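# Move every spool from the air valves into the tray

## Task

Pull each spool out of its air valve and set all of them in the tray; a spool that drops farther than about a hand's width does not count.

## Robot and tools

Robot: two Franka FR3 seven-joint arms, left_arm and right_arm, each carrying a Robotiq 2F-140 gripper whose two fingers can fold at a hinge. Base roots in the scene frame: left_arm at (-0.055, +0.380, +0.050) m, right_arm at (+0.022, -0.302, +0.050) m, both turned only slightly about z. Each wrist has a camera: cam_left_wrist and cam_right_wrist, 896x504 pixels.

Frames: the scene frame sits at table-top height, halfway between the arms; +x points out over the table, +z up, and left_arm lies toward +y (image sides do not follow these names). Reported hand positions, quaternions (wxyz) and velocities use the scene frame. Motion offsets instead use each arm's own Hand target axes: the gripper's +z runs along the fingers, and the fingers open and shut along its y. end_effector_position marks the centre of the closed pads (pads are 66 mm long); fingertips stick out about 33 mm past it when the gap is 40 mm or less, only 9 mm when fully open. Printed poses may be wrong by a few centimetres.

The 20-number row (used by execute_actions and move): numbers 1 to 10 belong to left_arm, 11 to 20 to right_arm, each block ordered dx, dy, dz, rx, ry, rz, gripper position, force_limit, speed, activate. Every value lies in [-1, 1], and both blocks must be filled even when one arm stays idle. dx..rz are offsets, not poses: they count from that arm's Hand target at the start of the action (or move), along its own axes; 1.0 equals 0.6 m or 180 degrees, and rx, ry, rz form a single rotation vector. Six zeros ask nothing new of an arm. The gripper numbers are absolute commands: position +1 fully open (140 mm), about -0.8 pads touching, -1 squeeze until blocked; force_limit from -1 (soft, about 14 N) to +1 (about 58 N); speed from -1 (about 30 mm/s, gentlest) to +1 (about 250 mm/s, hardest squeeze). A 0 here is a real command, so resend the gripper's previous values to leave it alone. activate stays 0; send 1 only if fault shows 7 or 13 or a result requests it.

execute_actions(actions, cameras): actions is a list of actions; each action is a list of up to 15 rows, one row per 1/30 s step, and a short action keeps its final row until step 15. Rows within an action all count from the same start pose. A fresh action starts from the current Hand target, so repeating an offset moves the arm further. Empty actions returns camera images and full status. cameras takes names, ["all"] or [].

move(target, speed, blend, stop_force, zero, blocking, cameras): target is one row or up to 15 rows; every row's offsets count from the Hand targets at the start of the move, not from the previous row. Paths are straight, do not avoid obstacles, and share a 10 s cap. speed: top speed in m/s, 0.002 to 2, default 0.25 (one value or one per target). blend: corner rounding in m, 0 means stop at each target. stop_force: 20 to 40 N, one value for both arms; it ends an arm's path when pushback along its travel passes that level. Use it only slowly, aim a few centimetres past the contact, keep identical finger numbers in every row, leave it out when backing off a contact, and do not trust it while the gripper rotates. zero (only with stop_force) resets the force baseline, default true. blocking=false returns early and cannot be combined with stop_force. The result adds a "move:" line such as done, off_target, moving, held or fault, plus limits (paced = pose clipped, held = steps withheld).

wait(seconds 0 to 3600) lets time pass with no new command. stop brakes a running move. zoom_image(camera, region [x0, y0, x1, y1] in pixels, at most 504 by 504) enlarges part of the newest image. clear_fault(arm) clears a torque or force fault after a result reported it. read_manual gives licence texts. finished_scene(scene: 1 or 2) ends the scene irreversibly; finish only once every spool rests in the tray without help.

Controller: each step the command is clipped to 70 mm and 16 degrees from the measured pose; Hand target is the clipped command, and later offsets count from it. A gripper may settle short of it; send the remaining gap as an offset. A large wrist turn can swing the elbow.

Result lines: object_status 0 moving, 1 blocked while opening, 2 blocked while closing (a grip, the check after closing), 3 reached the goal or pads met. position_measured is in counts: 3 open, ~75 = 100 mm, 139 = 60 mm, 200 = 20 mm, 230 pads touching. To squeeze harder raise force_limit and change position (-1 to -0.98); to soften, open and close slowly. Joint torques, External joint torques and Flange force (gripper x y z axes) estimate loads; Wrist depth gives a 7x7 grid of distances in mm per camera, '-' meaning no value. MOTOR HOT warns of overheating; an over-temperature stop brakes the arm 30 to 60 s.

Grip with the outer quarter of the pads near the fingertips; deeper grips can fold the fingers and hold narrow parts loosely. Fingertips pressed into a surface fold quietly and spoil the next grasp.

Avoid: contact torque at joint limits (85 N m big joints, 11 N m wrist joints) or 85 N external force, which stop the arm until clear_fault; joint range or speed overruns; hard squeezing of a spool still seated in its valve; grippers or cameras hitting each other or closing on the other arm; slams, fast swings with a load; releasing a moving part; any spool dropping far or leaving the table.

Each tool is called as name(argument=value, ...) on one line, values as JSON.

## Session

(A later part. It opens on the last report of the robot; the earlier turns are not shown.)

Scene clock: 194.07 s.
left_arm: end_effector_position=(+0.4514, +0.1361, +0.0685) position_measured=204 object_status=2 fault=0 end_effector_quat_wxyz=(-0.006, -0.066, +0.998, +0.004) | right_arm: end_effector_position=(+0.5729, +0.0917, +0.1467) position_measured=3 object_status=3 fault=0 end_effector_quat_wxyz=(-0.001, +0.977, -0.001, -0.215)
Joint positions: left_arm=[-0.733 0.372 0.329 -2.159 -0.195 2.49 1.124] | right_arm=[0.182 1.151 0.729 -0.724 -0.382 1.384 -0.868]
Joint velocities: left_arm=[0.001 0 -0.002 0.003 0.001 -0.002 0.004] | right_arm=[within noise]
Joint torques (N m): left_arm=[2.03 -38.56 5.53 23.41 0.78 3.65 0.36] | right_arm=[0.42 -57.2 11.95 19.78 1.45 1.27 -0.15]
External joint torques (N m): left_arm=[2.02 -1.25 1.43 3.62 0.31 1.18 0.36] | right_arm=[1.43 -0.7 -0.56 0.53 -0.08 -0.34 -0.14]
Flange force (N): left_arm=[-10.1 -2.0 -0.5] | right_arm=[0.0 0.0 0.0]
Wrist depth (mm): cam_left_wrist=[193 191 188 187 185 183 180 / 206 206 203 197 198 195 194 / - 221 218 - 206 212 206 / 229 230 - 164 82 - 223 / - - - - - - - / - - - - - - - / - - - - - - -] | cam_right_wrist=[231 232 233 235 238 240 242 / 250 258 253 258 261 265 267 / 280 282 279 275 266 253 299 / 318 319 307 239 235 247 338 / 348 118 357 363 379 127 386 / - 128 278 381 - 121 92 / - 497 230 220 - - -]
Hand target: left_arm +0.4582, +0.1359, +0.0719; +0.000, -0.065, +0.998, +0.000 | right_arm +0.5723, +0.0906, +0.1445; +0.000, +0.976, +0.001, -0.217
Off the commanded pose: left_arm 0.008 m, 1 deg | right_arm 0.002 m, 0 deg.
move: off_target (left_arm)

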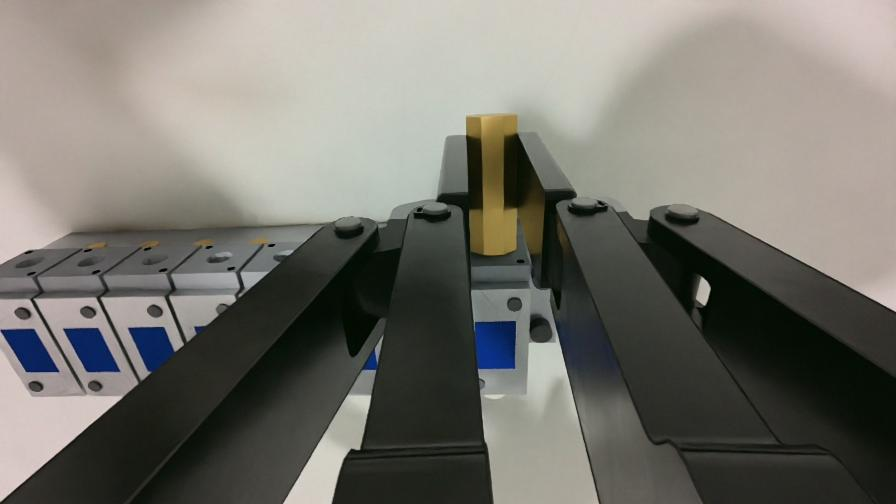

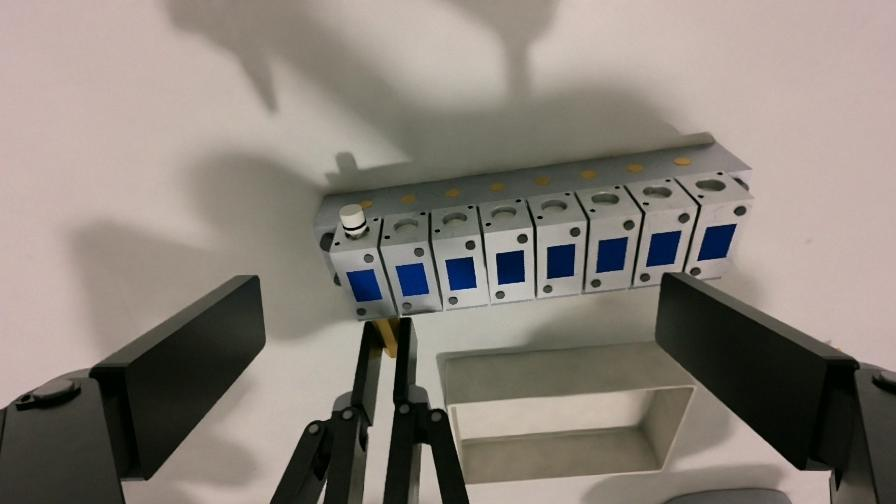

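move(target=[[0.125,0,0.003,0,0,0,-0.98,-0.1,-1,0,0,0,0,0,0,0,1,1,1,0],[0.125,-0.045,0.003,0,0,0,-0.98,-0.1,-1,0,0,0,0,0,0,0,1,1,1,0]], speed=0.12, cameras=["cam_left_wrist"])

zoom_image(camera="cam_left_wrist", region=[400, 240, 600, 440])

move(target=[0,0,0,0,0,0,-0.98,-0.1,-1,0,-0.001,-0.094,0.0457,-0.0091,0.1387,-0.041,-0.08,-1,0,0], cameras=["cam_right_wrist"])

Scene clock: 207.03 s.
left_arm: end_effector_position=(+0.3868, +0.1003, +0.0695) position_measured=204 object_status=2 fault=0 end_effector_quat_wxyz=(+0.000, -0.059, +0.998, +0.001) | right_arm: end_effector_position=(+0.5729, +0.0917, +0.1467) position_measured=3 object_status=3 fault=0 end_effector_quat_wxyz=(-0.001, +0.977, -0.001, -0.215)
Joint positions: left_arm=[-0.878 0.271 0.35 -2.319 -0.166 2.567 1.005] | right_arm=[0.182 1.151 0.729 -0.724 -0.382 1.384 -0.868]
Joint velocities: left_arm=[0.001 0 -0.001 -0.001 0.001 0 -0.005] | right_arm=[within noise]
Joint torques (N m): left_arm=[-0.21 -33.59 3.09 19.91 0.13 2.36 -0.16] | right_arm=[0.47 -57.24 11.85 19.76 1.47 1.28 -0.22]
External joint torques (N m): left_arm=[-0.28 -0.55 0 0.95 -0.29 -0.14 -0.16] | right_arm=[1.21 -0.64 -0.77 0.56 -0.08 -0.33 -0.21]
Flange force (N): left_arm=[-1.3 -1.9 -1.5] | right_arm=[0.0 0.0 0.0]
Wrist depth (mm): cam_left_wrist=[- 185 186 186 184 182 180 / 213 201 - 194 198 194 193 / 226 224 - - 120 210 206 / 246 240 - - 82 - 222 / 265 - - - - - - / - - - - - - - / - - - - - - -] | cam_right_wrist=[231 231 232 235 237 241 242 / 250 253 255 263 262 265 264 / - 286 282 278 270 252 305 / - 317 321 242 239 247 344 / - 117 366 - - 129 385 / - 128 419 376 - 121 92 / - - - 286 490 561 -]
Hand target: left_arm +0.3873, +0.0994, +0.0701; +0.000, -0.065, +0.998, +0.000 | right_arm +0.5723, +0.0906, +0.1445; +0.000, +0.976, +0.001, -0.217
Off the commanded pose: left_arm 0.001 m, 1 deg | right_arm 0.002 m, 0 deg.
move: done

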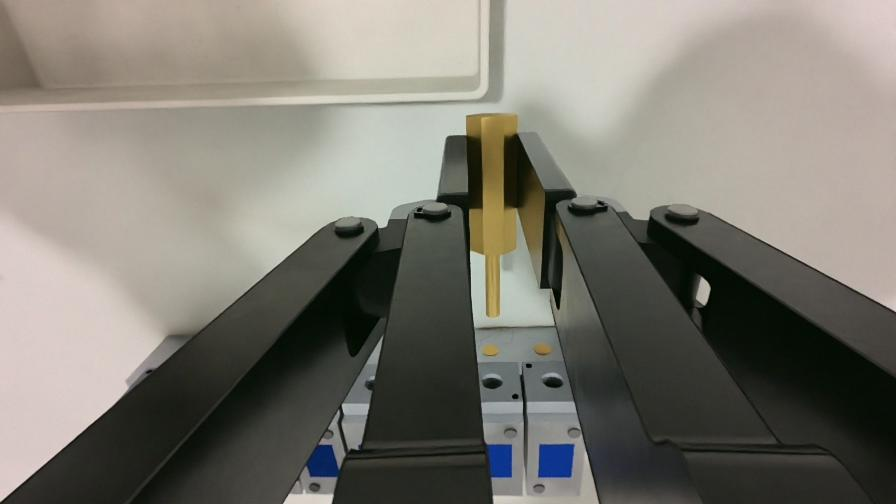

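Scaled by 2.520 from the camera's image (finer frame: 1280x720).

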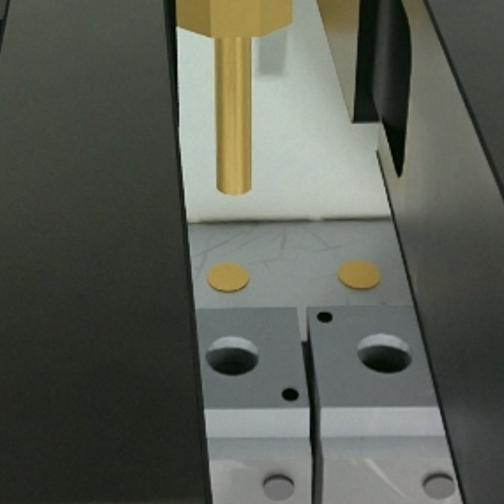

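Scene clock: 208.30 s.
left_arm: end_effector_position=(+0.3868, +0.1003, +0.0695) position_measured=204 object_status=2 fault=0 end_effector_quat_wxyz=(+0.000, -0.060, +0.998, +0.001) | right_arm: end_effector_position=(+0.5481, +0.1141, +0.1307) position_measured=139 object_status=3 fault=0 end_effector_quat_wxyz=(+0.023, +0.991, +0.064, -0.115)
Joint positions: left_arm=[-0.878 0.271 0.35 -2.319 -0.166 2.567 1.002] | right_arm=[0.078 0.896 0.764 -1.282 -0.473 1.752 -0.819]
Joint velocities: left_arm=[within noise] | right_arm=[0 0.001 0.001 0 0.001 -0.005 0]
Joint torques (N m): left_arm=[0.31 -33.65 2.69 19.87 0.34 2.34 -0.13] | right_arm=[-0.09 -49.56 15.29 20.98 0.94 1.69 -0.11]
External joint torques (N m): left_arm=[0.33 -0.58 -0.32 0.89 -0.09 -0.16 -0.13] | right_arm=[0.39 -0.1 -0.89 0.67 -0.06 -0.41 -0.11]
Flange force (N): left_arm=[-1.8 -1.5 -1.3] | right_arm=[6.4 -3.7 -2.5]
Wrist depth (mm): cam_left_wrist=[193 189 189 184 184 182 180 / - 205 206 157 198 195 195 / 229 223 220 161 207 211 206 / 247 240 - - 82 - 223 / 265 - - - - - - / - - - - - - - / - - - - - - -] | cam_right_wrist=[220 225 228 233 237 242 248 / 238 241 242 248 252 258 264 / 252 256 258 269 267 275 288 / 267 273 280 226 226 226 308 / - 289 146 242 140 236 337 / - 84 - 340 337 - 368 / - - - 331 - - -]
Hand target: left_arm +0.3873, +0.0994, +0.0701; +0.000, -0.065, +0.998, +0.000 | right_arm +0.5473, +0.1132, +0.1291; +0.023, +0.991, +0.064, -0.118 (not the last commanded pose)
Off the commanded pose: left_arm 0.001 m, 1 deg | right_arm 0.037 m, 13 deg.
move: held (right_arm; a check stopped the path); limits=held
pose unreachable (right arm): on one or more control steps of this call, first in action 0 (counted from 0), this arm could not follow its commanded pose, so it was not sent that pose on those steps. It may still have moved: this result reports where it is.
cause: moving toward the commanded pose would bring a part of the arm too close to another arm (a part of this arm just beyond joint 5 (forearm roll) and a part of the left arm just beyond its joint 6 (wrist pitch), at the place that arm is still heading or pushing toward).

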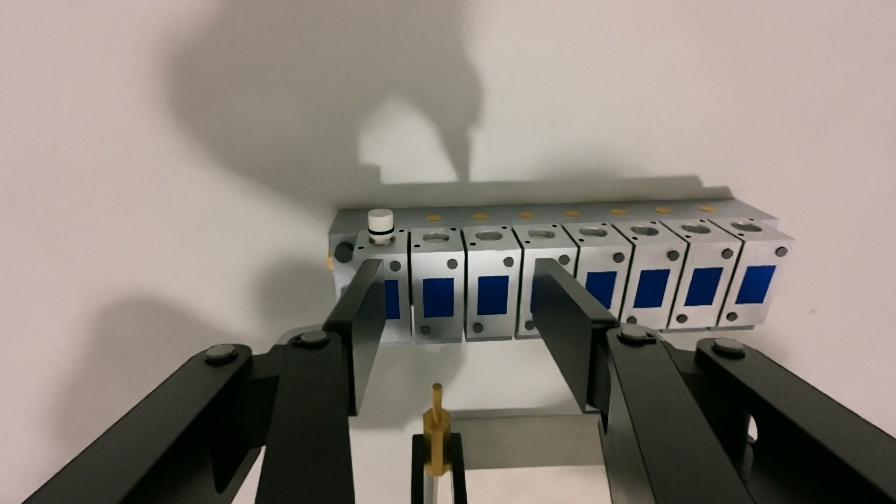

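move(target=[-0.058,0,0,0,0,0,-0.98,-0.1,-1,0,-0.150,0.589,-0.289,0.0097,0.0762,-0.0006,-0.08,-1,0,0], cameras=["cam_left_wrist"])

zoom_image(camera="cam_left_wrist", region=[430, 230, 560, 360])

Scene clock: 219.83 s.
left_arm: end_effector_position=(+0.4210, +0.1045, +0.0693) position_measured=204 object_status=2 fault=0 end_effector_quat_wxyz=(+0.000, -0.068, +0.998, +0.000) | right_arm: end_effector_position=(+0.5468, -0.2379, +0.3295) position_measured=139 object_status=3 fault=0 end_effector_quat_wxyz=(+0.001, +0.998, +0.062, -0.001)
Joint positions: left_arm=[-0.803 0.333 0.32 -2.221 -0.178 2.529 1.034] | right_arm=[-0.855 -0.149 0.883 -2.019 0.12 1.92 -1.664]
Joint velocities: left_arm=[within noise] | right_arm=[0.001 0 0 -0.002 0.001 0.001 -0.007]
Joint torques (N m): left_arm=[0.91 -36.71 2.73 20.4 0.49 2.35 0.27] | right_arm=[0.82 -15.71 -4.61 24.23 1.15 2.78 -0.19]
External joint torques (N m): left_arm=[1.15 -0.83 -0.57 0.88 0.03 -0.15 0.27] | right_arm=[1.1 -0.82 -0.49 -0.71 0.32 0.08 -0.19]
Flange force (N): left_arm=[-3.1 -0.1 -0.9] | right_arm=[-9.4 -0.2 0.8]
Wrist depth (mm): cam_left_wrist=[195 192 189 186 185 184 180 / 210 208 203 195 199 195 193 / 225 225 219 160 206 209 205 / 247 241 - 164 82 - 223 / 263 - - - - - - / - - - - - - - / - - - - - - -] | cam_right_wrist=[- 403 - - - - 461 / - 439 - 466 - - 465 / 390 402 460 459 - 467 490 / 422 468 469 - 491 540 - / 387 - 111 - 140 516 - / - 84 - - - - - / - - - 549 - - -]
Hand target: left_arm +0.4218, +0.1039, +0.0701; +0.000, -0.065, +0.998, +0.000 | right_arm +0.5469, -0.2373, +0.3297; +0.000, +0.998, +0.065, +0.000
Off the commanded pose: left_arm 0.001 m, 0 deg | right_arm 0.001 m, 0 deg.
move: done

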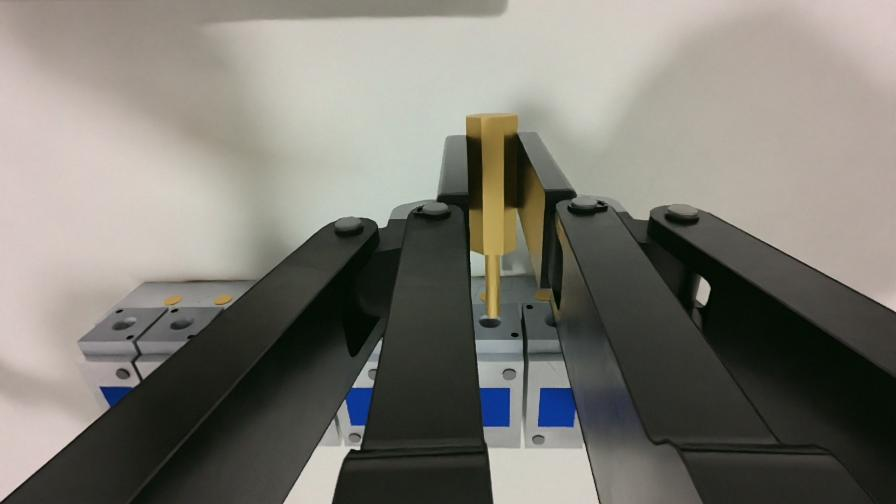

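Scaled by 3.877 from the camera's image (finer frame: 1280x720).

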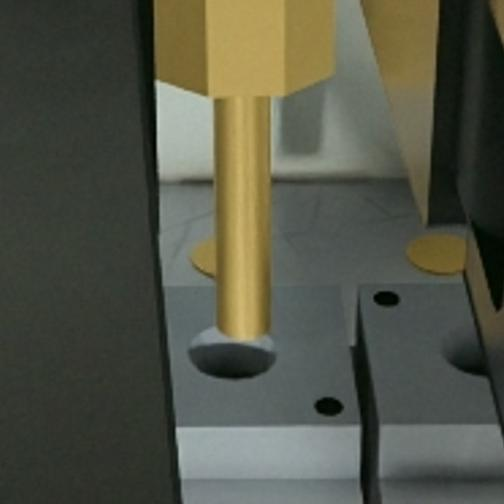

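move(target=[[-0.02,-0.0022,0,0,0,0,-0.98,-0.1,-1,0,0,0,0,0,0,0,-0.08,-1,0,0],[-0.06,-0.0022,-0.006,0,0,0,-0.98,-0.1,-1,0,0,0,0,0,0,0,-0.08,-1,0,0]], cameras=["cam_left_wrist","cam_right_wrist"], speed=0.04, stop_force=35)

zoom_image(camera="cam_left_wrist", region=[430, 230, 560, 360])

Scene clock: 225.17 s.
left_arm: end_effector_position=(+0.4320, +0.1057, +0.0610) position_measured=204 object_status=2 fault=0 end_effector_quat_wxyz=(-0.024, -0.059, +0.998, +0.012) | right_arm: end_effector_position=(+0.5468, -0.2379, +0.3295) position_measured=139 object_status=3 fault=0 end_effector_quat_wxyz=(+0.001, +0.998, +0.063, -0.001)
Joint positions: left_arm=[-0.751 0.399 0.289 -2.124 -0.185 2.447 1.071] | right_arm=[-0.854 -0.149 0.881 -2.019 0.12 1.92 -1.666]
Joint torques (N m): left_arm=[6.84 -44.17 10.87 28.42 1.87 6.73 0.24] | right_arm=[0.89 -15.62 -4.66 24.17 1.07 2.78 -0.28]
External joint torques (N m): left_arm=[6.93 -5.81 7.06 8.8 1.4 4.39 0.24] | right_arm=[1.08 -0.53 -0.65 -0.84 0.24 0.08 -0.28]
Flange force (N): left_arm=[-18.4 1.6 -6.4] | right_arm=[-8.7 0.2 1.2]
Wrist depth (mm): cam_left_wrist=[185 184 182 181 180 179 177 / 200 196 195 190 189 188 189 / 211 210 209 201 120 204 199 / 227 223 - 159 82 - 217 / 244 - - - - - - / - - - 172 - - - / - - - - - - -] | cam_right_wrist=[418 425 - 433 - 437 434 / 431 - - 453 459 - 464 / - 380 466 469 477 486 488 / 424 - 473 485 - - 513 / 481 - 115 507 140 - 530 / 491 84 113 - - - - / - - - - - - -]
Hand target: left_arm +0.4577, +0.1073, +0.0737; +0.000, -0.065, +0.998, +0.000 | right_arm +0.5469, -0.2373, +0.3297; +0.000, +0.998, +0.065, +0.000
Off the commanded pose: left_arm 0.029 m, 3 deg | right_arm 0.001 m, 0 deg.
move: off_target (left_arm)

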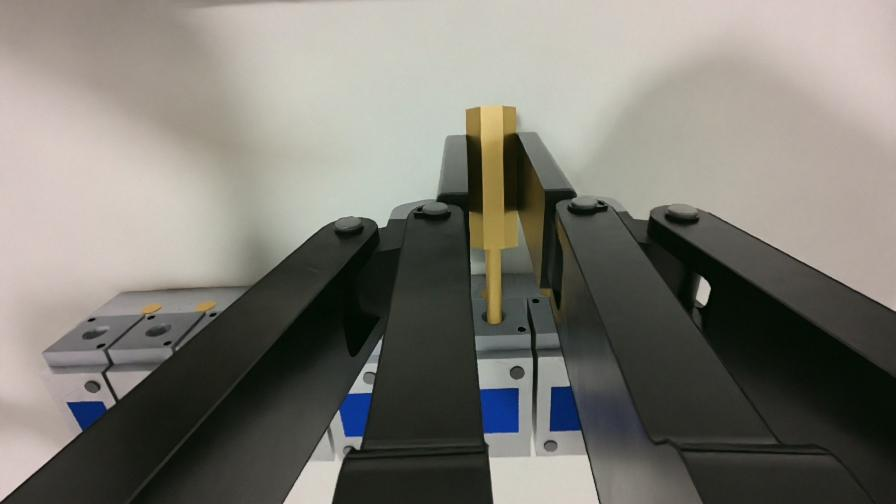

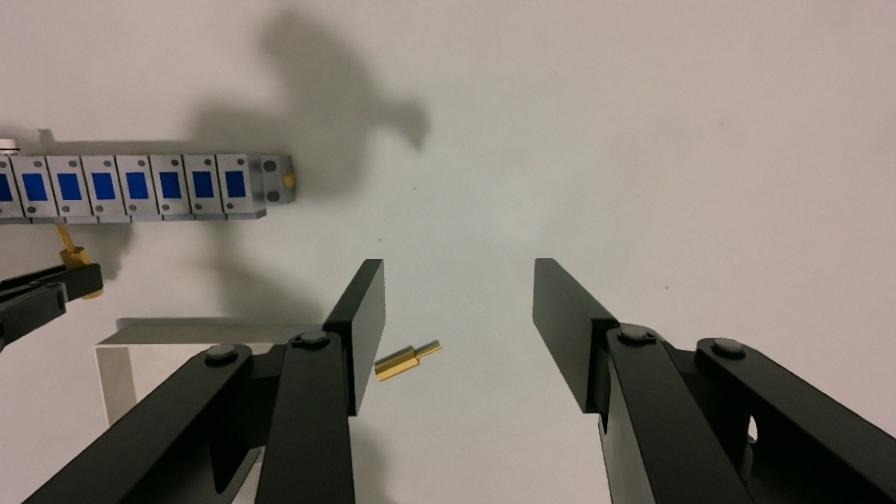

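Scaled by 3.877 from the camera's image (finer frame: 1280x720).

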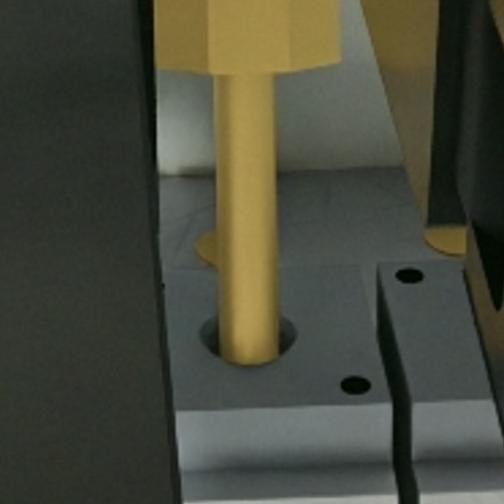

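move(target=[0.075,0,0.006,0,0,0,-0.98,-0.1,-1,0,0,0,0,0,0,0,-0.08,-1,0,0], cameras=["cam_left_wrist"], speed=0.08)

zoom_image(camera="cam_left_wrist", region=[420, 80, 570, 370])

Scene clock: 228.57 s.
left_arm: end_effector_position=(+0.4117, +0.1021, +0.0686) position_measured=204 object_status=2 fault=0 end_effector_quat_wxyz=(-0.002, -0.061, +0.998, +0.001) | right_arm: end_effector_position=(+0.5468, -0.2378, +0.3295) position_measured=139 object_status=3 fault=0 end_effector_quat_wxyz=(+0.001, +0.998, +0.063, -0.001)
Joint positions: left_arm=[-0.815 0.32 0.319 -2.241 -0.175 2.534 1.035] | right_arm=[-0.854 -0.149 0.881 -2.019 0.12 1.92 -1.666]
Joint velocities: left_arm=[-0.003 0.001 0.002 -0.001 0.001 0.003 -0.004] | right_arm=[within noise]
Joint torques (N m): left_arm=[-0.03 -37.2 3.29 19.55 0.48 2.95 -0.17] | right_arm=[0.82 -15.64 -4.56 24.21 1.07 2.77 -0.25]
External joint torques (N m): left_arm=[0.14 -1.81 0.09 0.19 0.03 0.46 -0.17] | right_arm=[1.16 -0.67 -0.39 -0.7 0.25 0.09 -0.25]
Flange force (N): left_arm=[3.5 2.4 -3.2] | right_arm=[-8.4 -0.2 0.9]
Wrist depth (mm): cam_left_wrist=[195 193 189 186 183 182 180 / 209 206 204 195 - 194 191 / 228 223 220 - 205 210 209 / 240 239 - - 82 - 222 / - - - - - - - / - - - - - - - / - - - - - - -] | cam_right_wrist=[421 428 427 437 448 445 458 / 435 - 458 447 - 458 448 / 406 400 - 485 - - - / 462 - - 483 487 486 511 / 398 - 115 - 140 517 516 / - 84 113 552 - - - / - - - - - - -]
Hand target: left_arm +0.4131, +0.1015, +0.0701; +0.000, -0.065, +0.998, +0.000 | right_arm +0.5469, -0.2373, +0.3297; +0.000, +0.998, +0.065, +0.000
Off the commanded pose: left_arm 0.002 m, 1 deg | right_arm 0.001 m, 0 deg.
move: done

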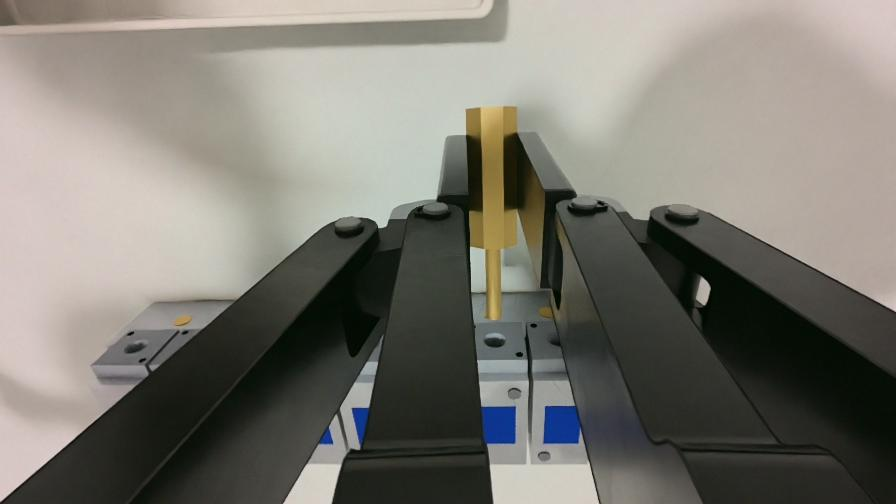

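Scaled by 1.738 from the camera's image (finer frame: 1280x720).

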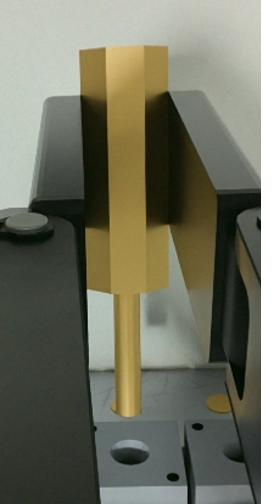

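move(target=[[0.02,0,0.04,0,0,0,-0.98,-0.1,-1,0,0,0,0,0,0,0,-0.08,-1,0,0],[0.02,0,0.0627,0,0,0,-0.98,-0.1,-1,0,0,0,0,0,0,0,-0.08,-1,0,0]], speed=[0.1,0.03])

execute_actions(actions=[[[0,0,0,0,0,0,-0.5,-1,-0.8,0,0,0,0,0,0,0,-0.08,-1,0,0]],[[0,0,0,0,0,0,-0.5,-1,-0.8,0,0,0,0,0,0,0,-0.08,-1,0,0]]], cameras=["cam_left_wrist"])

zoom_image(camera="cam_left_wrist", region=[420, 80, 570, 370])

Scene clock: 237.27 s.
left_arm: end_effector_position=(+0.4007, +0.1003, +0.0336) position_measured=204 object_status=2 fault=0 end_effector_quat_wxyz=(+0.000, -0.067, +0.998, +0.001) | right_arm: end_effector_position=(+0.5468, -0.2378, +0.3296) position_measured=139 object_status=3 fault=0 end_effector_quat_wxyz=(+0.001, +0.998, +0.063, +0.000)
Joint positions: left_arm=[-0.803 0.379 0.283 -2.271 -0.21 2.626 1.034] | right_arm=[-0.853 -0.149 0.881 -2.019 0.12 1.92 -1.666]
Joint velocities: left_arm=[0.001 -0.001 -0.001 0 0 0.004 0.001] | right_arm=[within noise]
Joint torques (N m): left_arm=[0.93 -35.13 2.81 17.98 0.3 2.89 0.28] | right_arm=[0.81 -15.59 -4.58 24.24 1.06 2.78 -0.25]
External joint torques (N m): left_arm=[1 1.07 -0.72 -0.06 -0.09 0.38 0.28] | right_arm=[1.19 -0.64 -0.37 -0.69 0.24 0.09 -0.25]
Flange force (N): left_arm=[-3.0 0.1 5.1] | right_arm=[-8.2 -0.3 1.0]
Wrist depth (mm): cam_left_wrist=[155 - 151 - 153 150 149 / - 170 172 163 164 162 159 / 191 181 180 160 171 172 172 / 205 202 - - 82 - 185 / 224 - - - - - - / - - - - - - - / - - - - - - -] | cam_right_wrist=[- 431 - 441 - - 445 / 435 433 - 468 475 - - / 388 - - 472 463 - - / - 472 472 494 493 530 497 / 385 484 111 - 139 - 550 / 451 84 113 - - - 545 / - - - 547 - - -]
Hand target: left_arm +0.4012, +0.0999, +0.0325; +0.000, -0.065, +0.998, +0.000 | right_arm +0.5469, -0.2373, +0.3297; +0.000, +0.998, +0.065, +0.000
Off the commanded pose: left_arm 0.001 m, 0 deg | right_arm 0.001 m, 0 deg.
move: done

Scene clock: 238.47 s.
left_arm: end_effector_position=(+0.4005, +0.1002, +0.0327) position_measured=192 object_status=3 fault=0 end_effector_quat_wxyz=(+0.000, -0.067, +0.998, +0.000) | right_arm: end_effector_position=(+0.5468, -0.2378, +0.3296) position_measured=139 object_status=3 fault=0 end_effector_quat_wxyz=(+0.001, +0.998, +0.063, +0.000)
Joint positions: left_arm=[-0.799 0.381 0.279 -2.271 -0.21 2.628 1.034] | right_arm=[-0.853 -0.149 0.881 -2.019 0.12 1.92 -1.666]
Joint torques (N m): left_arm=[0.92 -36.29 2.72 18 0.42 2.79 0.18] | right_arm=[0.78 -15.62 -4.5 24.25 1.06 2.78 -0.3]
External joint torques (N m): left_arm=[1 0 -0.76 -0.03 0.03 0.28 0.18] | right_arm=[1.04 -0.6 -0.42 -0.71 0.23 0.08 -0.3]
External joint torques at the end of the 1st action: left_arm=[0.8 -0.11 -0.8 0.04 0.05 0.3 0.17] | right_arm=[1.23 -0.63 -0.37 -0.65 0.24 0.11 -0.24]
Flange force (N): left_arm=[-1.2 1.2 2.1] | right_arm=[-8.2 0.0 1.0]
Flange force at the end of the 1st action (N): left_arm=[-0.9 1.0 1.8] | right_arm=[-8.0 -0.3 0.9]
Wrist depth (mm): cam_left_wrist=[155 154 152 149 150 149 149 / 173 169 167 163 164 160 158 / 186 - 181 174 170 173 171 / 204 - - 192 108 - 182 / - - - 209 - - - / - - - - - - - / - - - - - - -] | cam_right_wrist=[424 - - - 439 - 476 / - - 459 - 463 - 471 / 388 387 462 - - 490 489 / 473 - - - - - - / 408 473 145 516 139 516 - / - 84 113 - - - 550 / - - - 550 - - -]
Hand target: left_arm +0.4012, +0.0999, +0.0325; +0.000, -0.065, +0.998, +0.000 | right_arm +0.5469, -0.2373, +0.3297; +0.000, +0.998, +0.065, +0.000
Off the commanded pose: left_arm 0.001 m, 0 deg | right_arm 0.001 m, 0 deg.

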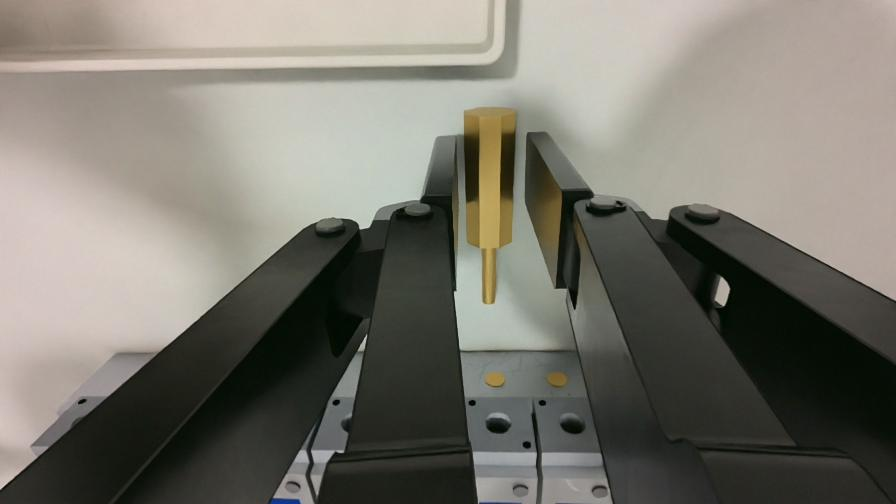

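Scaled by 1.738 from the camera's image (finer frame: 1280x720).

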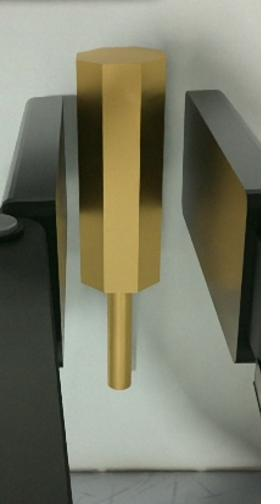

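execute_actions(actions=[[[0,0,0,0,0,0,-1,-0.8,-1,0,0,0,0,0,0,0,-0.08,-1,0,0]],[[0,0,0,0,0,0,-1,-0.8,-1,0,0,0,0,0,0,0,-0.08,-1,0,0]]])

move(target=[0,0,-0.0627,0,0,0,-1,-0.8,-1,0,0,0,0,0,0,0,-0.08,-1,0,0], speed=0.1)

execute_actions(actions=[[[0,0,0,0,0,0,-0.98,0.5,-1,0,0,0,0,0,0,0,-0.08,-1,0,0]]], cameras=["cam_left_wrist"])

zoom_image(camera="cam_left_wrist", region=[420, 80, 570, 370])

Scene clock: 243.63 s.
left_arm: end_effector_position=(+0.4005, +0.1001, +0.0327) position_measured=204 object_status=2 fault=0 end_effector_quat_wxyz=(+0.000, -0.067, +0.998, +0.000) | right_arm: end_effector_position=(+0.5468, -0.2378, +0.3296) position_measured=139 object_status=3 fault=0 end_effector_quat_wxyz=(+0.001, +0.998, +0.063, +0.000)
Joint positions: left_arm=[-0.799 0.381 0.279 -2.271 -0.21 2.628 1.034] | right_arm=[-0.853 -0.149 0.881 -2.019 0.12 1.92 -1.666]
Joint torques (N m): left_arm=[1.03 -36.26 2.73 17.87 0.43 2.77 0.18] | right_arm=[0.77 -15.53 -4.58 24.2 1.06 2.8 -0.27]
External joint torques (N m): left_arm=[1.15 -0.14 -0.7 0 0.04 0.28 0.18] | right_arm=[1.13 -0.63 -0.39 -0.66 0.23 0.12 -0.27]
External joint torques at the end of the 1st action: left_arm=[1.09 0.03 -0.69 -0.12 0.05 0.26 0.16] | right_arm=[1.12 -0.73 -0.5 -0.66 0.25 0.1 -0.21]
Flange force (N): left_arm=[-1.2 1.4 1.8] | right_arm=[-8.1 -0.2 0.9]
Flange force at the end of the 1st action (N): left_arm=[-1.1 1.4 2.1] | right_arm=[-8.6 -0.2 0.8]
Wrist depth (mm): cam_left_wrist=[157 152 149 148 152 151 149 / 172 169 167 163 162 160 159 / 186 186 180 174 120 174 170 / 204 199 - - 82 - 184 / 221 - - - - - - / - - - - - - - / - - - - - - -] | cam_right_wrist=[410 423 430 451 443 - 464 / 441 443 468 452 - - - / 395 393 466 472 - 487 494 / - 479 468 - - 499 - / 386 - 146 - 139 - - / - 84 113 - - - - / - - - - - - -]
Hand target: left_arm +0.4012, +0.0999, +0.0325; +0.000, -0.065, +0.998, +0.000 | right_arm +0.5469, -0.2373, +0.3297; +0.000, +0.998, +0.065, +0.000
Off the commanded pose: left_arm 0.001 m, 0 deg | right_arm 0.001 m, 0 deg.

Scene clock: 244.73 s.
left_arm: end_effector_position=(+0.4015, +0.0995, +0.0696) position_measured=204 object_status=2 fault=0 end_effector_quat_wxyz=(+0.000, -0.062, +0.998, -0.001) | right_arm: end_effector_position=(+0.5468, -0.2378, +0.3296) position_measured=139 object_status=3 fault=0 end_effector_quat_wxyz=(+0.001, +0.998, +0.063, +0.000)
Joint positions: left_arm=[-0.831 0.297 0.319 -2.275 -0.168 2.553 1.014] | right_arm=[-0.853 -0.149 0.881 -2.019 0.12 1.92 -1.666]
Joint velocities: left_arm=[-0.002 0 0.001 -0.001 0 -0.003 -0.004] | right_arm=[within noise]
Joint torques (N m): left_arm=[0.29 -35.75 3.26 19.49 0.51 2.36 -0.12] | right_arm=[0.8 -15.64 -4.6 24.23 1.06 2.79 -0.26]
External joint torques (N m): left_arm=[0.38 -1.14 0.24 0.2 0.07 -0.16 -0.12] | right_arm=[1.1 -0.65 -0.47 -0.75 0.23 0.09 -0.26]
Flange force (N): left_arm=[1.1 1.3 -3.1] | right_arm=[-8.5 -0.1 1.0]
Wrist depth (mm): cam_left_wrist=[- 187 185 183 185 183 182 / 210 206 205 198 198 195 191 / 228 224 221 211 207 210 207 / 248 244 - - 82 - 220 / 268 - - - - - - / - - - 192 - - - / - - - - - - -] | cam_right_wrist=[- 431 428 431 438 438 450 / 436 - 439 453 455 - 475 / 380 395 476 435 467 - 473 / 490 466 486 495 483 495 491 / 411 - 115 513 139 518 543 / - 84 113 530 - - 576 / - - - - - - -]
Hand target: left_arm +0.4012, +0.0999, +0.0701; +0.000, -0.065, +0.998, +0.000 | right_arm +0.5469, -0.2373, +0.3297; +0.000, +0.998, +0.065, +0.000
Off the commanded pose: left_arm 0.001 m, 0 deg | right_arm 0.001 m, 0 deg.
move: done

Scene clock: 245.43 s.
left_arm: end_effector_position=(+0.4014, +0.0997, +0.0697) position_measured=207 object_status=2 fault=0 end_effector_quat_wxyz=(+0.000, -0.062, +0.998, +0.000) | right_arm: end_effector_position=(+0.5468, -0.2378, +0.3296) position_measured=139 object_status=3 fault=0 end_effector_quat_wxyz=(+0.001, +0.998, +0.063, +0.000)
Joint positions: left_arm=[-0.834 0.297 0.323 -2.275 -0.168 2.552 1.014] | right_arm=[-0.853 -0.149 0.881 -2.019 0.12 1.92 -1.666]
Joint torques (N m): left_arm=[-0.14 -35.78 3.14 19.5 0.48 2.34 -0.13] | right_arm=[0.8 -15.64 -4.67 24.2 1.06 2.8 -0.21]
External joint torques (N m): left_arm=[-0.11 -1.36 0.04 0.32 0.05 -0.16 -0.13] | right_arm=[1.06 -0.66 -0.59 -0.74 0.23 0.11 -0.21]
Flange force (N): left_arm=[1.8 0.9 -3.7] | right_arm=[-8.6 0.0 1.0]
Wrist depth (mm): cam_left_wrist=[- 188 185 - 187 182 180 / 212 207 205 164 197 194 193 / 227 223 221 - 120 210 207 / - 240 - - 83 - 223 / 274 - - - - - - / - - - - - - - / - - - - - - -] | cam_right_wrist=[- - - - 450 - 459 / 434 - 443 446 437 - 485 / 387 388 - - 473 - 497 / 494 - 473 - 498 - 504 / 408 - 115 - 140 520 533 / 496 84 113 - - - - / - - - - - - -]
Hand target: left_arm +0.4012, +0.0999, +0.0701; +0.000, -0.065, +0.998, +0.000 | right_arm +0.5469, -0.2373, +0.3297; +0.000, +0.998, +0.065, +0.000
Off the commanded pose: left_arm 0.000 m, 0 deg | right_arm 0.001 m, 0 deg.

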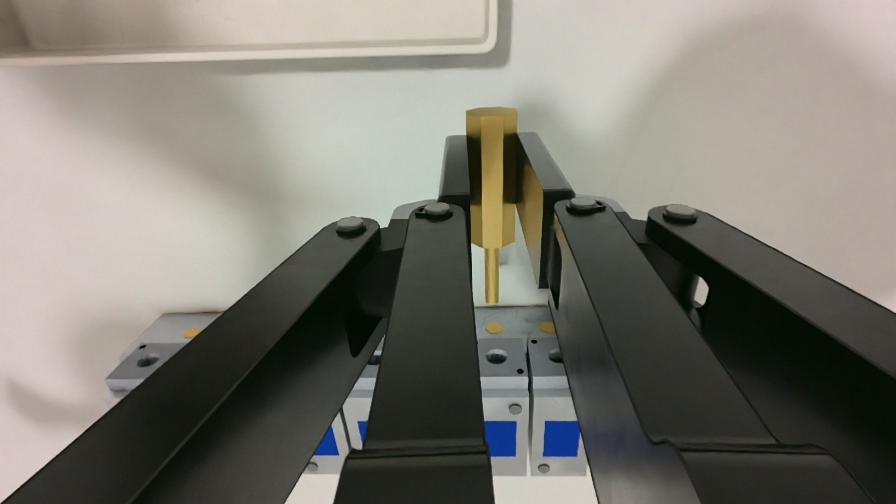

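Scaled by 1.738 from the camera's image (finer frame: 1280x720).

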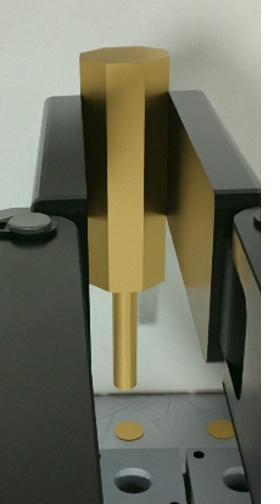

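move(target=[-0.045,0.001,0,0,0,0,-0.98,0.5,-1,0,0,0,0,0,0,0,-0.08,-1,0,0], cameras=["cam_left_wrist"], speed=0.1)

zoom_image(camera="cam_left_wrist", region=[430, 230, 560, 360])

Scene clock: 248.20 s.
left_arm: end_effector_position=(+0.4273, +0.1047, +0.0696) position_measured=207 object_status=2 fault=0 end_effector_quat_wxyz=(+0.001, -0.068, +0.998, +0.001) | right_arm: end_effector_position=(+0.5468, -0.2378, +0.3296) position_measured=139 object_status=3 fault=0 end_effector_quat_wxyz=(+0.001, +0.998, +0.063, +0.000)
Joint positions: left_arm=[-0.791 0.344 0.314 -2.202 -0.177 2.522 1.037] | right_arm=[-0.853 -0.149 0.881 -2.019 0.12 1.92 -1.666]
Joint velocities: left_arm=[0.001 -0.002 0 0.002 0 -0.002 0.007] | right_arm=[within noise]
Joint torques (N m): left_arm=[0.91 -36.99 2.75 20.46 0.49 2.4 0.3] | right_arm=[0.82 -15.61 -4.62 24.27 1.07 2.78 -0.27]
External joint torques (N m): left_arm=[1 -0.5 -0.77 0.79 0.04 -0.12 0.3] | right_arm=[1.13 -0.66 -0.48 -0.61 0.24 0.1 -0.27]
Flange force (N): left_arm=[-3.3 -0.5 -0.1] | right_arm=[-8.2 -0.1 0.7]
Wrist depth (mm): cam_left_wrist=[194 192 189 188 185 183 183 / - 207 204 197 198 194 193 / 227 225 219 - 207 210 206 / 247 243 - - 83 - - / 261 - - - - - - / - - - - - - - / - - - - - - -] | cam_right_wrist=[410 426 424 - - - - / 404 441 454 466 - - 467 / 388 389 460 - - - - / 421 464 479 - - 503 503 / 336 - 111 - 140 510 528 / - 79 114 - - - 552 / - - - - - - -]
Hand target: left_arm +0.4279, +0.1040, +0.0701; +0.000, -0.065, +0.998, +0.000 | right_arm +0.5469, -0.2373, +0.3297; +0.000, +0.998, +0.065, +0.000
Off the commanded pose: left_arm 0.001 m, 0 deg | right_arm 0.001 m, 0 deg.
move: done

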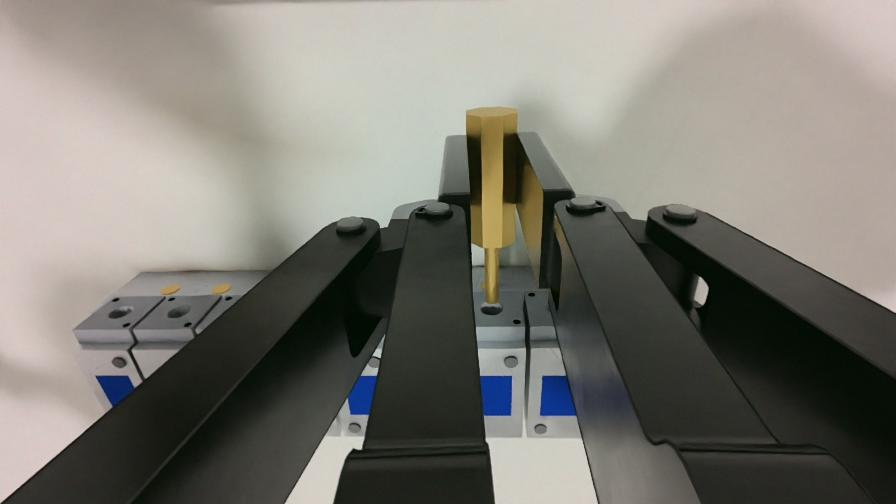

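Scaled by 3.877 from the camera's image (finer frame: 1280x720).

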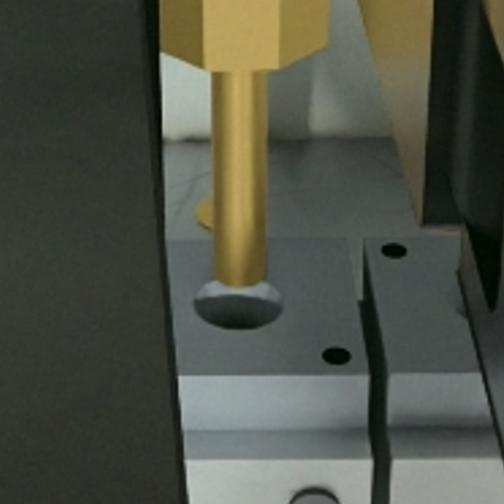

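move(target=[-0.022,0.000,0,0,0,0,-0.98,0.5,-1,0,0,0,0,0,0,0,-0.08,-1,0,0], cameras=["cam_left_wrist"], speed=0.05, stop_force=25)

zoom_image(camera="cam_left_wrist", region=[430, 230, 560, 360])

Scene clock: 253.30 s.
left_arm: end_effector_position=(+0.4283, +0.1040, +0.0658) position_measured=207 object_status=2 fault=0 end_effector_quat_wxyz=(-0.011, -0.064, +0.998, +0.005) | right_arm: end_effector_position=(+0.5468, -0.2378, +0.3296) position_measured=139 object_status=3 fault=0 end_effector_quat_wxyz=(+0.001, +0.998, +0.063, +0.000)
Joint positions: left_arm=[-0.766 0.367 0.294 -2.168 -0.18 2.488 1.051] | right_arm=[-0.853 -0.149 0.881 -2.019 0.12 1.92 -1.666]
Joint torques (N m): left_arm=[4.03 -38.02 6.77 23.79 1.16 5.02 0.36] | right_arm=[0.83 -15.59 -4.61 24.15 1.05 2.78 -0.25]
External joint torques (N m): left_arm=[4.26 -0.74 3.36 4.16 0.69 2.59 0.35] | right_arm=[1.26 -0.7 -0.36 -0.72 0.23 0.1 -0.26]
Flange force (N): left_arm=[-13.4 -0.5 2.7] | right_arm=[-8.5 -0.4 1.0]
Wrist depth (mm): cam_left_wrist=[193 189 188 184 183 182 180 / 207 198 200 194 194 193 190 / 220 220 216 207 133 205 204 / 238 234 - - 83 - 220 / 256 - - - - - - / - - - - - - - / - - - - - - -] | cam_right_wrist=[418 420 428 - - 440 - / 442 418 - 448 - - 471 / 395 394 467 - 480 - 511 / 444 - 471 488 - - - / 357 - 111 496 140 - - / - 84 113 - - - - / - - - - - - -]
Hand target: left_arm +0.4410, +0.1057, +0.0701; +0.000, -0.065, +0.998, +0.000 | right_arm +0.5469, -0.2373, +0.3297; +0.000, +0.998, +0.065, +0.000
Off the commanded pose: left_arm 0.013 m, 1 deg | right_arm 0.001 m, 0 deg.
move: off_target (left_arm)

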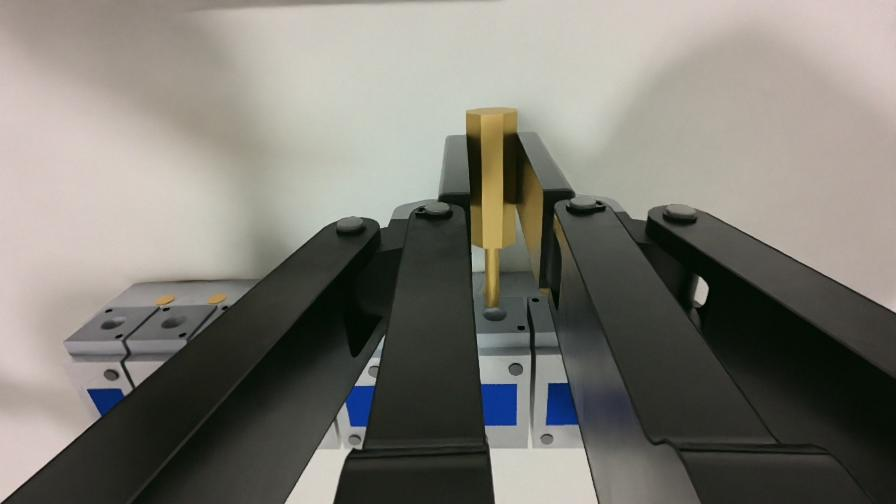

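Scaled by 3.877 from the camera's image (finer frame: 1280x720).

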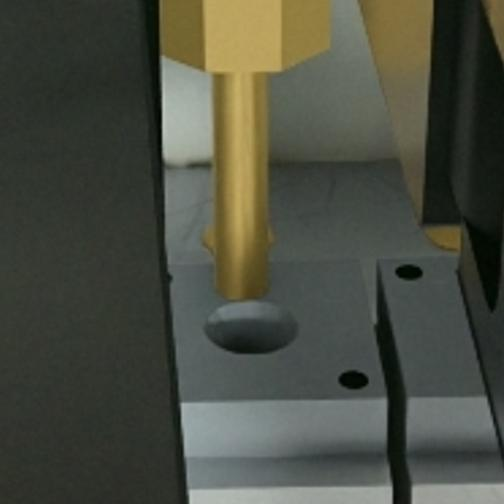

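move(target=[0.0155,0.000,-0.0042,0,0,0,-0.98,0.5,-1,0,0,0,0,0,0,0,-0.08,-1,0,0], cameras=["cam_left_wrist"], speed=0.1)

zoom_image(camera="cam_left_wrist", region=[430, 230, 560, 360])

Scene clock: 257.67 s.
left_arm: end_effector_position=(+0.4277, +0.1053, +0.0696) position_measured=207 object_status=2 fault=0 end_effector_quat_wxyz=(-0.005, -0.063, +0.998, +0.002) | right_arm: end_effector_position=(+0.5468, -0.2378, +0.3296) position_measured=139 object_status=3 fault=0 end_effector_quat_wxyz=(+0.001, +0.998, +0.063, +0.000)
Joint positions: left_arm=[-0.775 0.349 0.303 -2.189 -0.176 2.504 1.051] | right_arm=[-0.853 -0.149 0.881 -2.019 0.12 1.92 -1.666]
Joint torques (N m): left_arm=[0.6 -39.18 4.38 20.9 0.71 3.42 -0.06] | right_arm=[0.78 -15.54 -4.66 24.23 1.06 2.8 -0.3]
External joint torques (N m): left_arm=[0.55 -2.48 0.81 1.25 0.25 0.95 -0.06] | right_arm=[1.13 -0.51 -0.47 -0.73 0.23 0.11 -0.3]
Flange force (N): left_arm=[1.7 2.3 -3.9] | right_arm=[-8.0 0.0 1.1]
Wrist depth (mm): cam_left_wrist=[194 192 191 188 186 184 181 / - 207 204 163 198 195 193 / 226 223 219 - 207 212 207 / 242 242 - - 83 - 223 / - - - - - - - / - - - - - - - / - - - - - - -] | cam_right_wrist=[431 - - 436 - - 450 / 434 434 - 454 - 483 459 / 386 393 - 466 473 497 - / 421 484 - - 492 - - / 498 - 116 - 140 530 - / - 84 113 - - - - / - - - 545 - - -]
Hand target: left_arm +0.4317, +0.1045, +0.0726; +0.000, -0.065, +0.998, +0.000 | right_arm +0.5469, -0.2373, +0.3297; +0.000, +0.998, +0.065, +0.000
Off the commanded pose: left_arm 0.005 m, 1 deg | right_arm 0.001 m, 0 deg.
move: off_target (left_arm)

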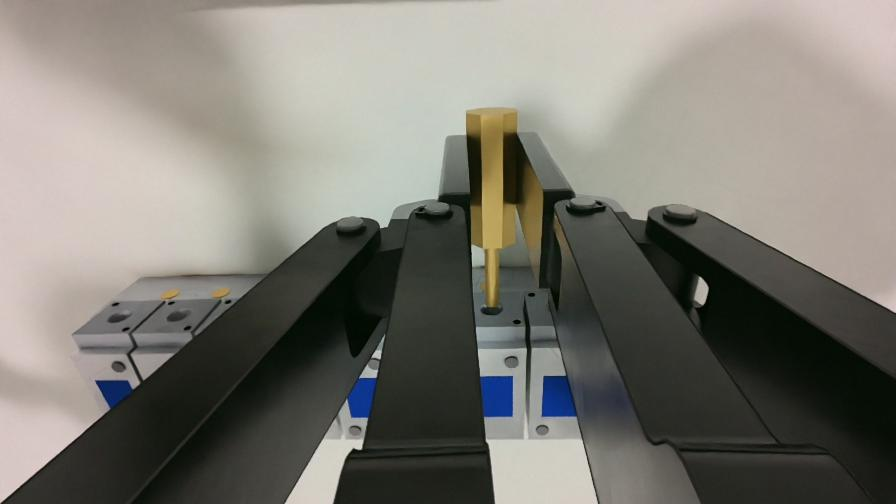

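Scaled by 3.877 from the camera's image (finer frame: 1280x720).

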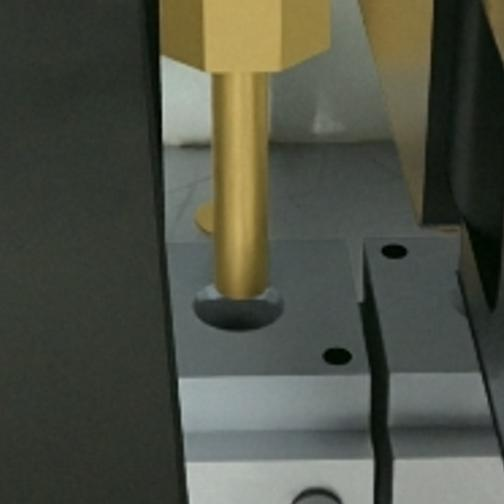

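move(target=[0.015,0.000,-0.003,0,0,0,-0.98,0.5,-1,0,0,0,0,0,0,0,-0.08,-1,0,0], speed=0.1)

move(target=[-0.0075,0.000,0,0,0,0,-0.98,0.5,-1,0,0,0,0,0,0,0,-0.08,-1,0,0], cameras=["cam_left_wrist"], speed=0.1)

zoom_image(camera="cam_left_wrist", region=[430, 230, 560, 360])

Scene clock: 263.00 s.
left_arm: end_effector_position=(+0.4214, +0.1038, +0.0729) position_measured=207 object_status=2 fault=0 end_effector_quat_wxyz=(-0.002, -0.062, +0.998, +0.001) | right_arm: end_effector_position=(+0.5468, -0.2378, +0.3296) position_measured=139 object_status=3 fault=0 end_effector_quat_wxyz=(+0.001, +0.998, +0.063, +0.000)
Joint positions: left_arm=[-0.794 0.328 0.313 -2.214 -0.172 2.515 1.042] | right_arm=[-0.853 -0.149 0.881 -2.019 0.12 1.92 -1.666]
Joint velocities: left_arm=[-0.002 0.001 0.003 0 0 0.002 -0.004] | right_arm=[within noise]
Joint torques (N m): left_arm=[-0.36 -37.83 3.2 19.84 0.49 2.85 -0.14] | right_arm=[0.79 -15.62 -4.64 24.24 1.05 2.79 -0.26]
External joint torques (N m): left_arm=[-0.21 -1.79 -0.07 0.15 0.03 0.35 -0.14] | right_arm=[1.07 -0.59 -0.53 -0.73 0.22 0.09 -0.26]
Flange force (N): left_arm=[3.9 2.1 -3.3] | right_arm=[-8.3 0.0 1.0]
Wrist depth (mm): cam_left_wrist=[197 194 191 191 188 186 185 / 215 213 208 199 202 200 195 / 227 222 221 - 210 211 210 / 254 251 - - 83 - - / - - - - - - - / - - - - - - - / - - - - - - -] | cam_right_wrist=[435 - - 444 435 462 458 / - - 443 466 460 - 470 / 390 393 464 463 - - - / 462 480 481 - - 504 519 / 347 - 111 511 140 - 531 / - 84 113 534 - - - / - - - - - - -]
Hand target: left_arm +0.4228, +0.1033, +0.0744; +0.000, -0.065, +0.998, +0.000 | right_arm +0.5469, -0.2373, +0.3297; +0.000, +0.998, +0.065, +0.000
Off the commanded pose: left_arm 0.002 m, 0 deg | right_arm 0.001 m, 0 deg.
move: done

Scene clock: 263.50 s.
left_arm: end_effector_position=(+0.4261, +0.1036, +0.0738) position_measured=207 object_status=2 fault=0 end_effector_quat_wxyz=(+0.000, -0.063, +0.998, +0.000) | right_arm: end_effector_position=(+0.5468, -0.2378, +0.3296) position_measured=139 object_status=3 fault=0 end_effector_quat_wxyz=(+0.001, +0.998, +0.063, +0.000)
Joint positions: left_arm=[-0.792 0.333 0.314 -2.203 -0.172 2.514 1.042] | right_arm=[-0.853 -0.149 0.881 -2.019 0.12 1.92 -1.666]
Joint torques (N m): left_arm=[0.91 -37 3.42 20.66 0.49 2.36 0.06] | right_arm=[0.78 -15.62 -4.64 24.27 1.06 2.77 -0.27]
External joint torques (N m): left_arm=[1.05 -0.7 0.05 0.88 0.03 -0.15 0.07] | right_arm=[0.94 -0.6 -0.66 -0.66 0.22 0.08 -0.27]
Flange force (N): left_arm=[-2.9 -0.2 -1.3] | right_arm=[-8.2 0.2 0.8]
Wrist depth (mm): cam_left_wrist=[199 197 194 191 189 187 183 / 213 210 207 202 201 200 195 / 232 232 226 - 211 214 214 / 250 245 - - 83 - 225 / - - - - - - - / - - - - - - - / - - - - - - -] | cam_right_wrist=[420 - 438 440 438 442 466 / - 438 455 451 - 491 476 / 384 392 - 474 478 - 462 / 469 484 474 490 471 - - / 475 - 111 491 140 535 544 / - 79 113 519 - - - / - - 547 552 - - -]
Hand target: left_arm +0.4273, +0.1039, +0.0744; +0.000, -0.065, +0.998, +0.000 | right_arm +0.5469, -0.2373, +0.3297; +0.000, +0.998, +0.065, +0.000
Off the commanded pose: left_arm 0.001 m, 0 deg | right_arm 0.001 m, 0 deg.
move: done

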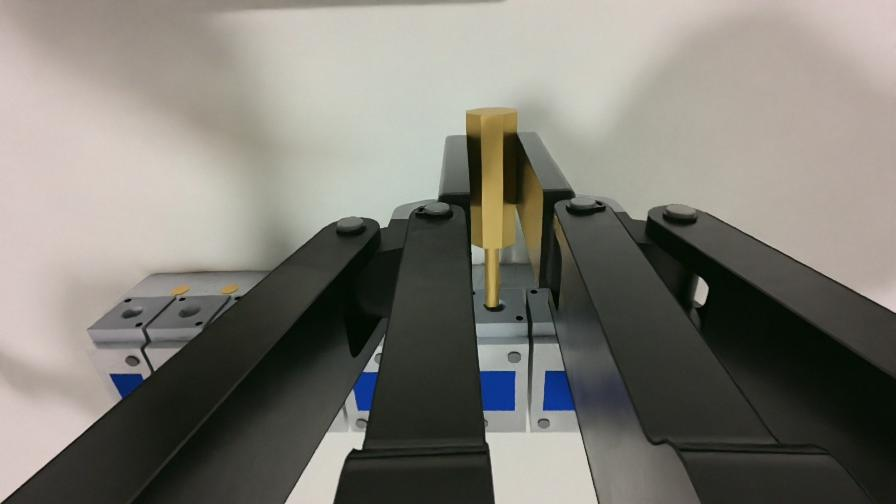

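Scaled by 3.877 from the camera's image (finer frame: 1280x720).

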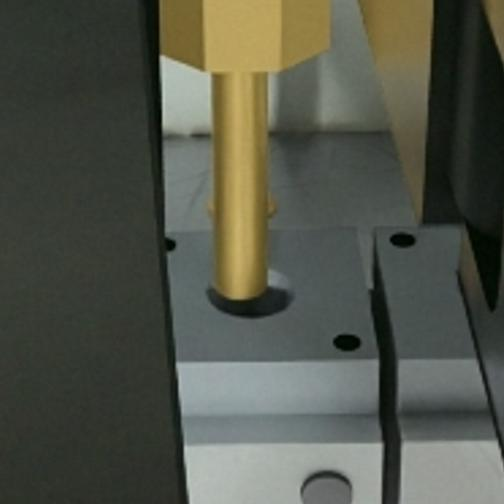

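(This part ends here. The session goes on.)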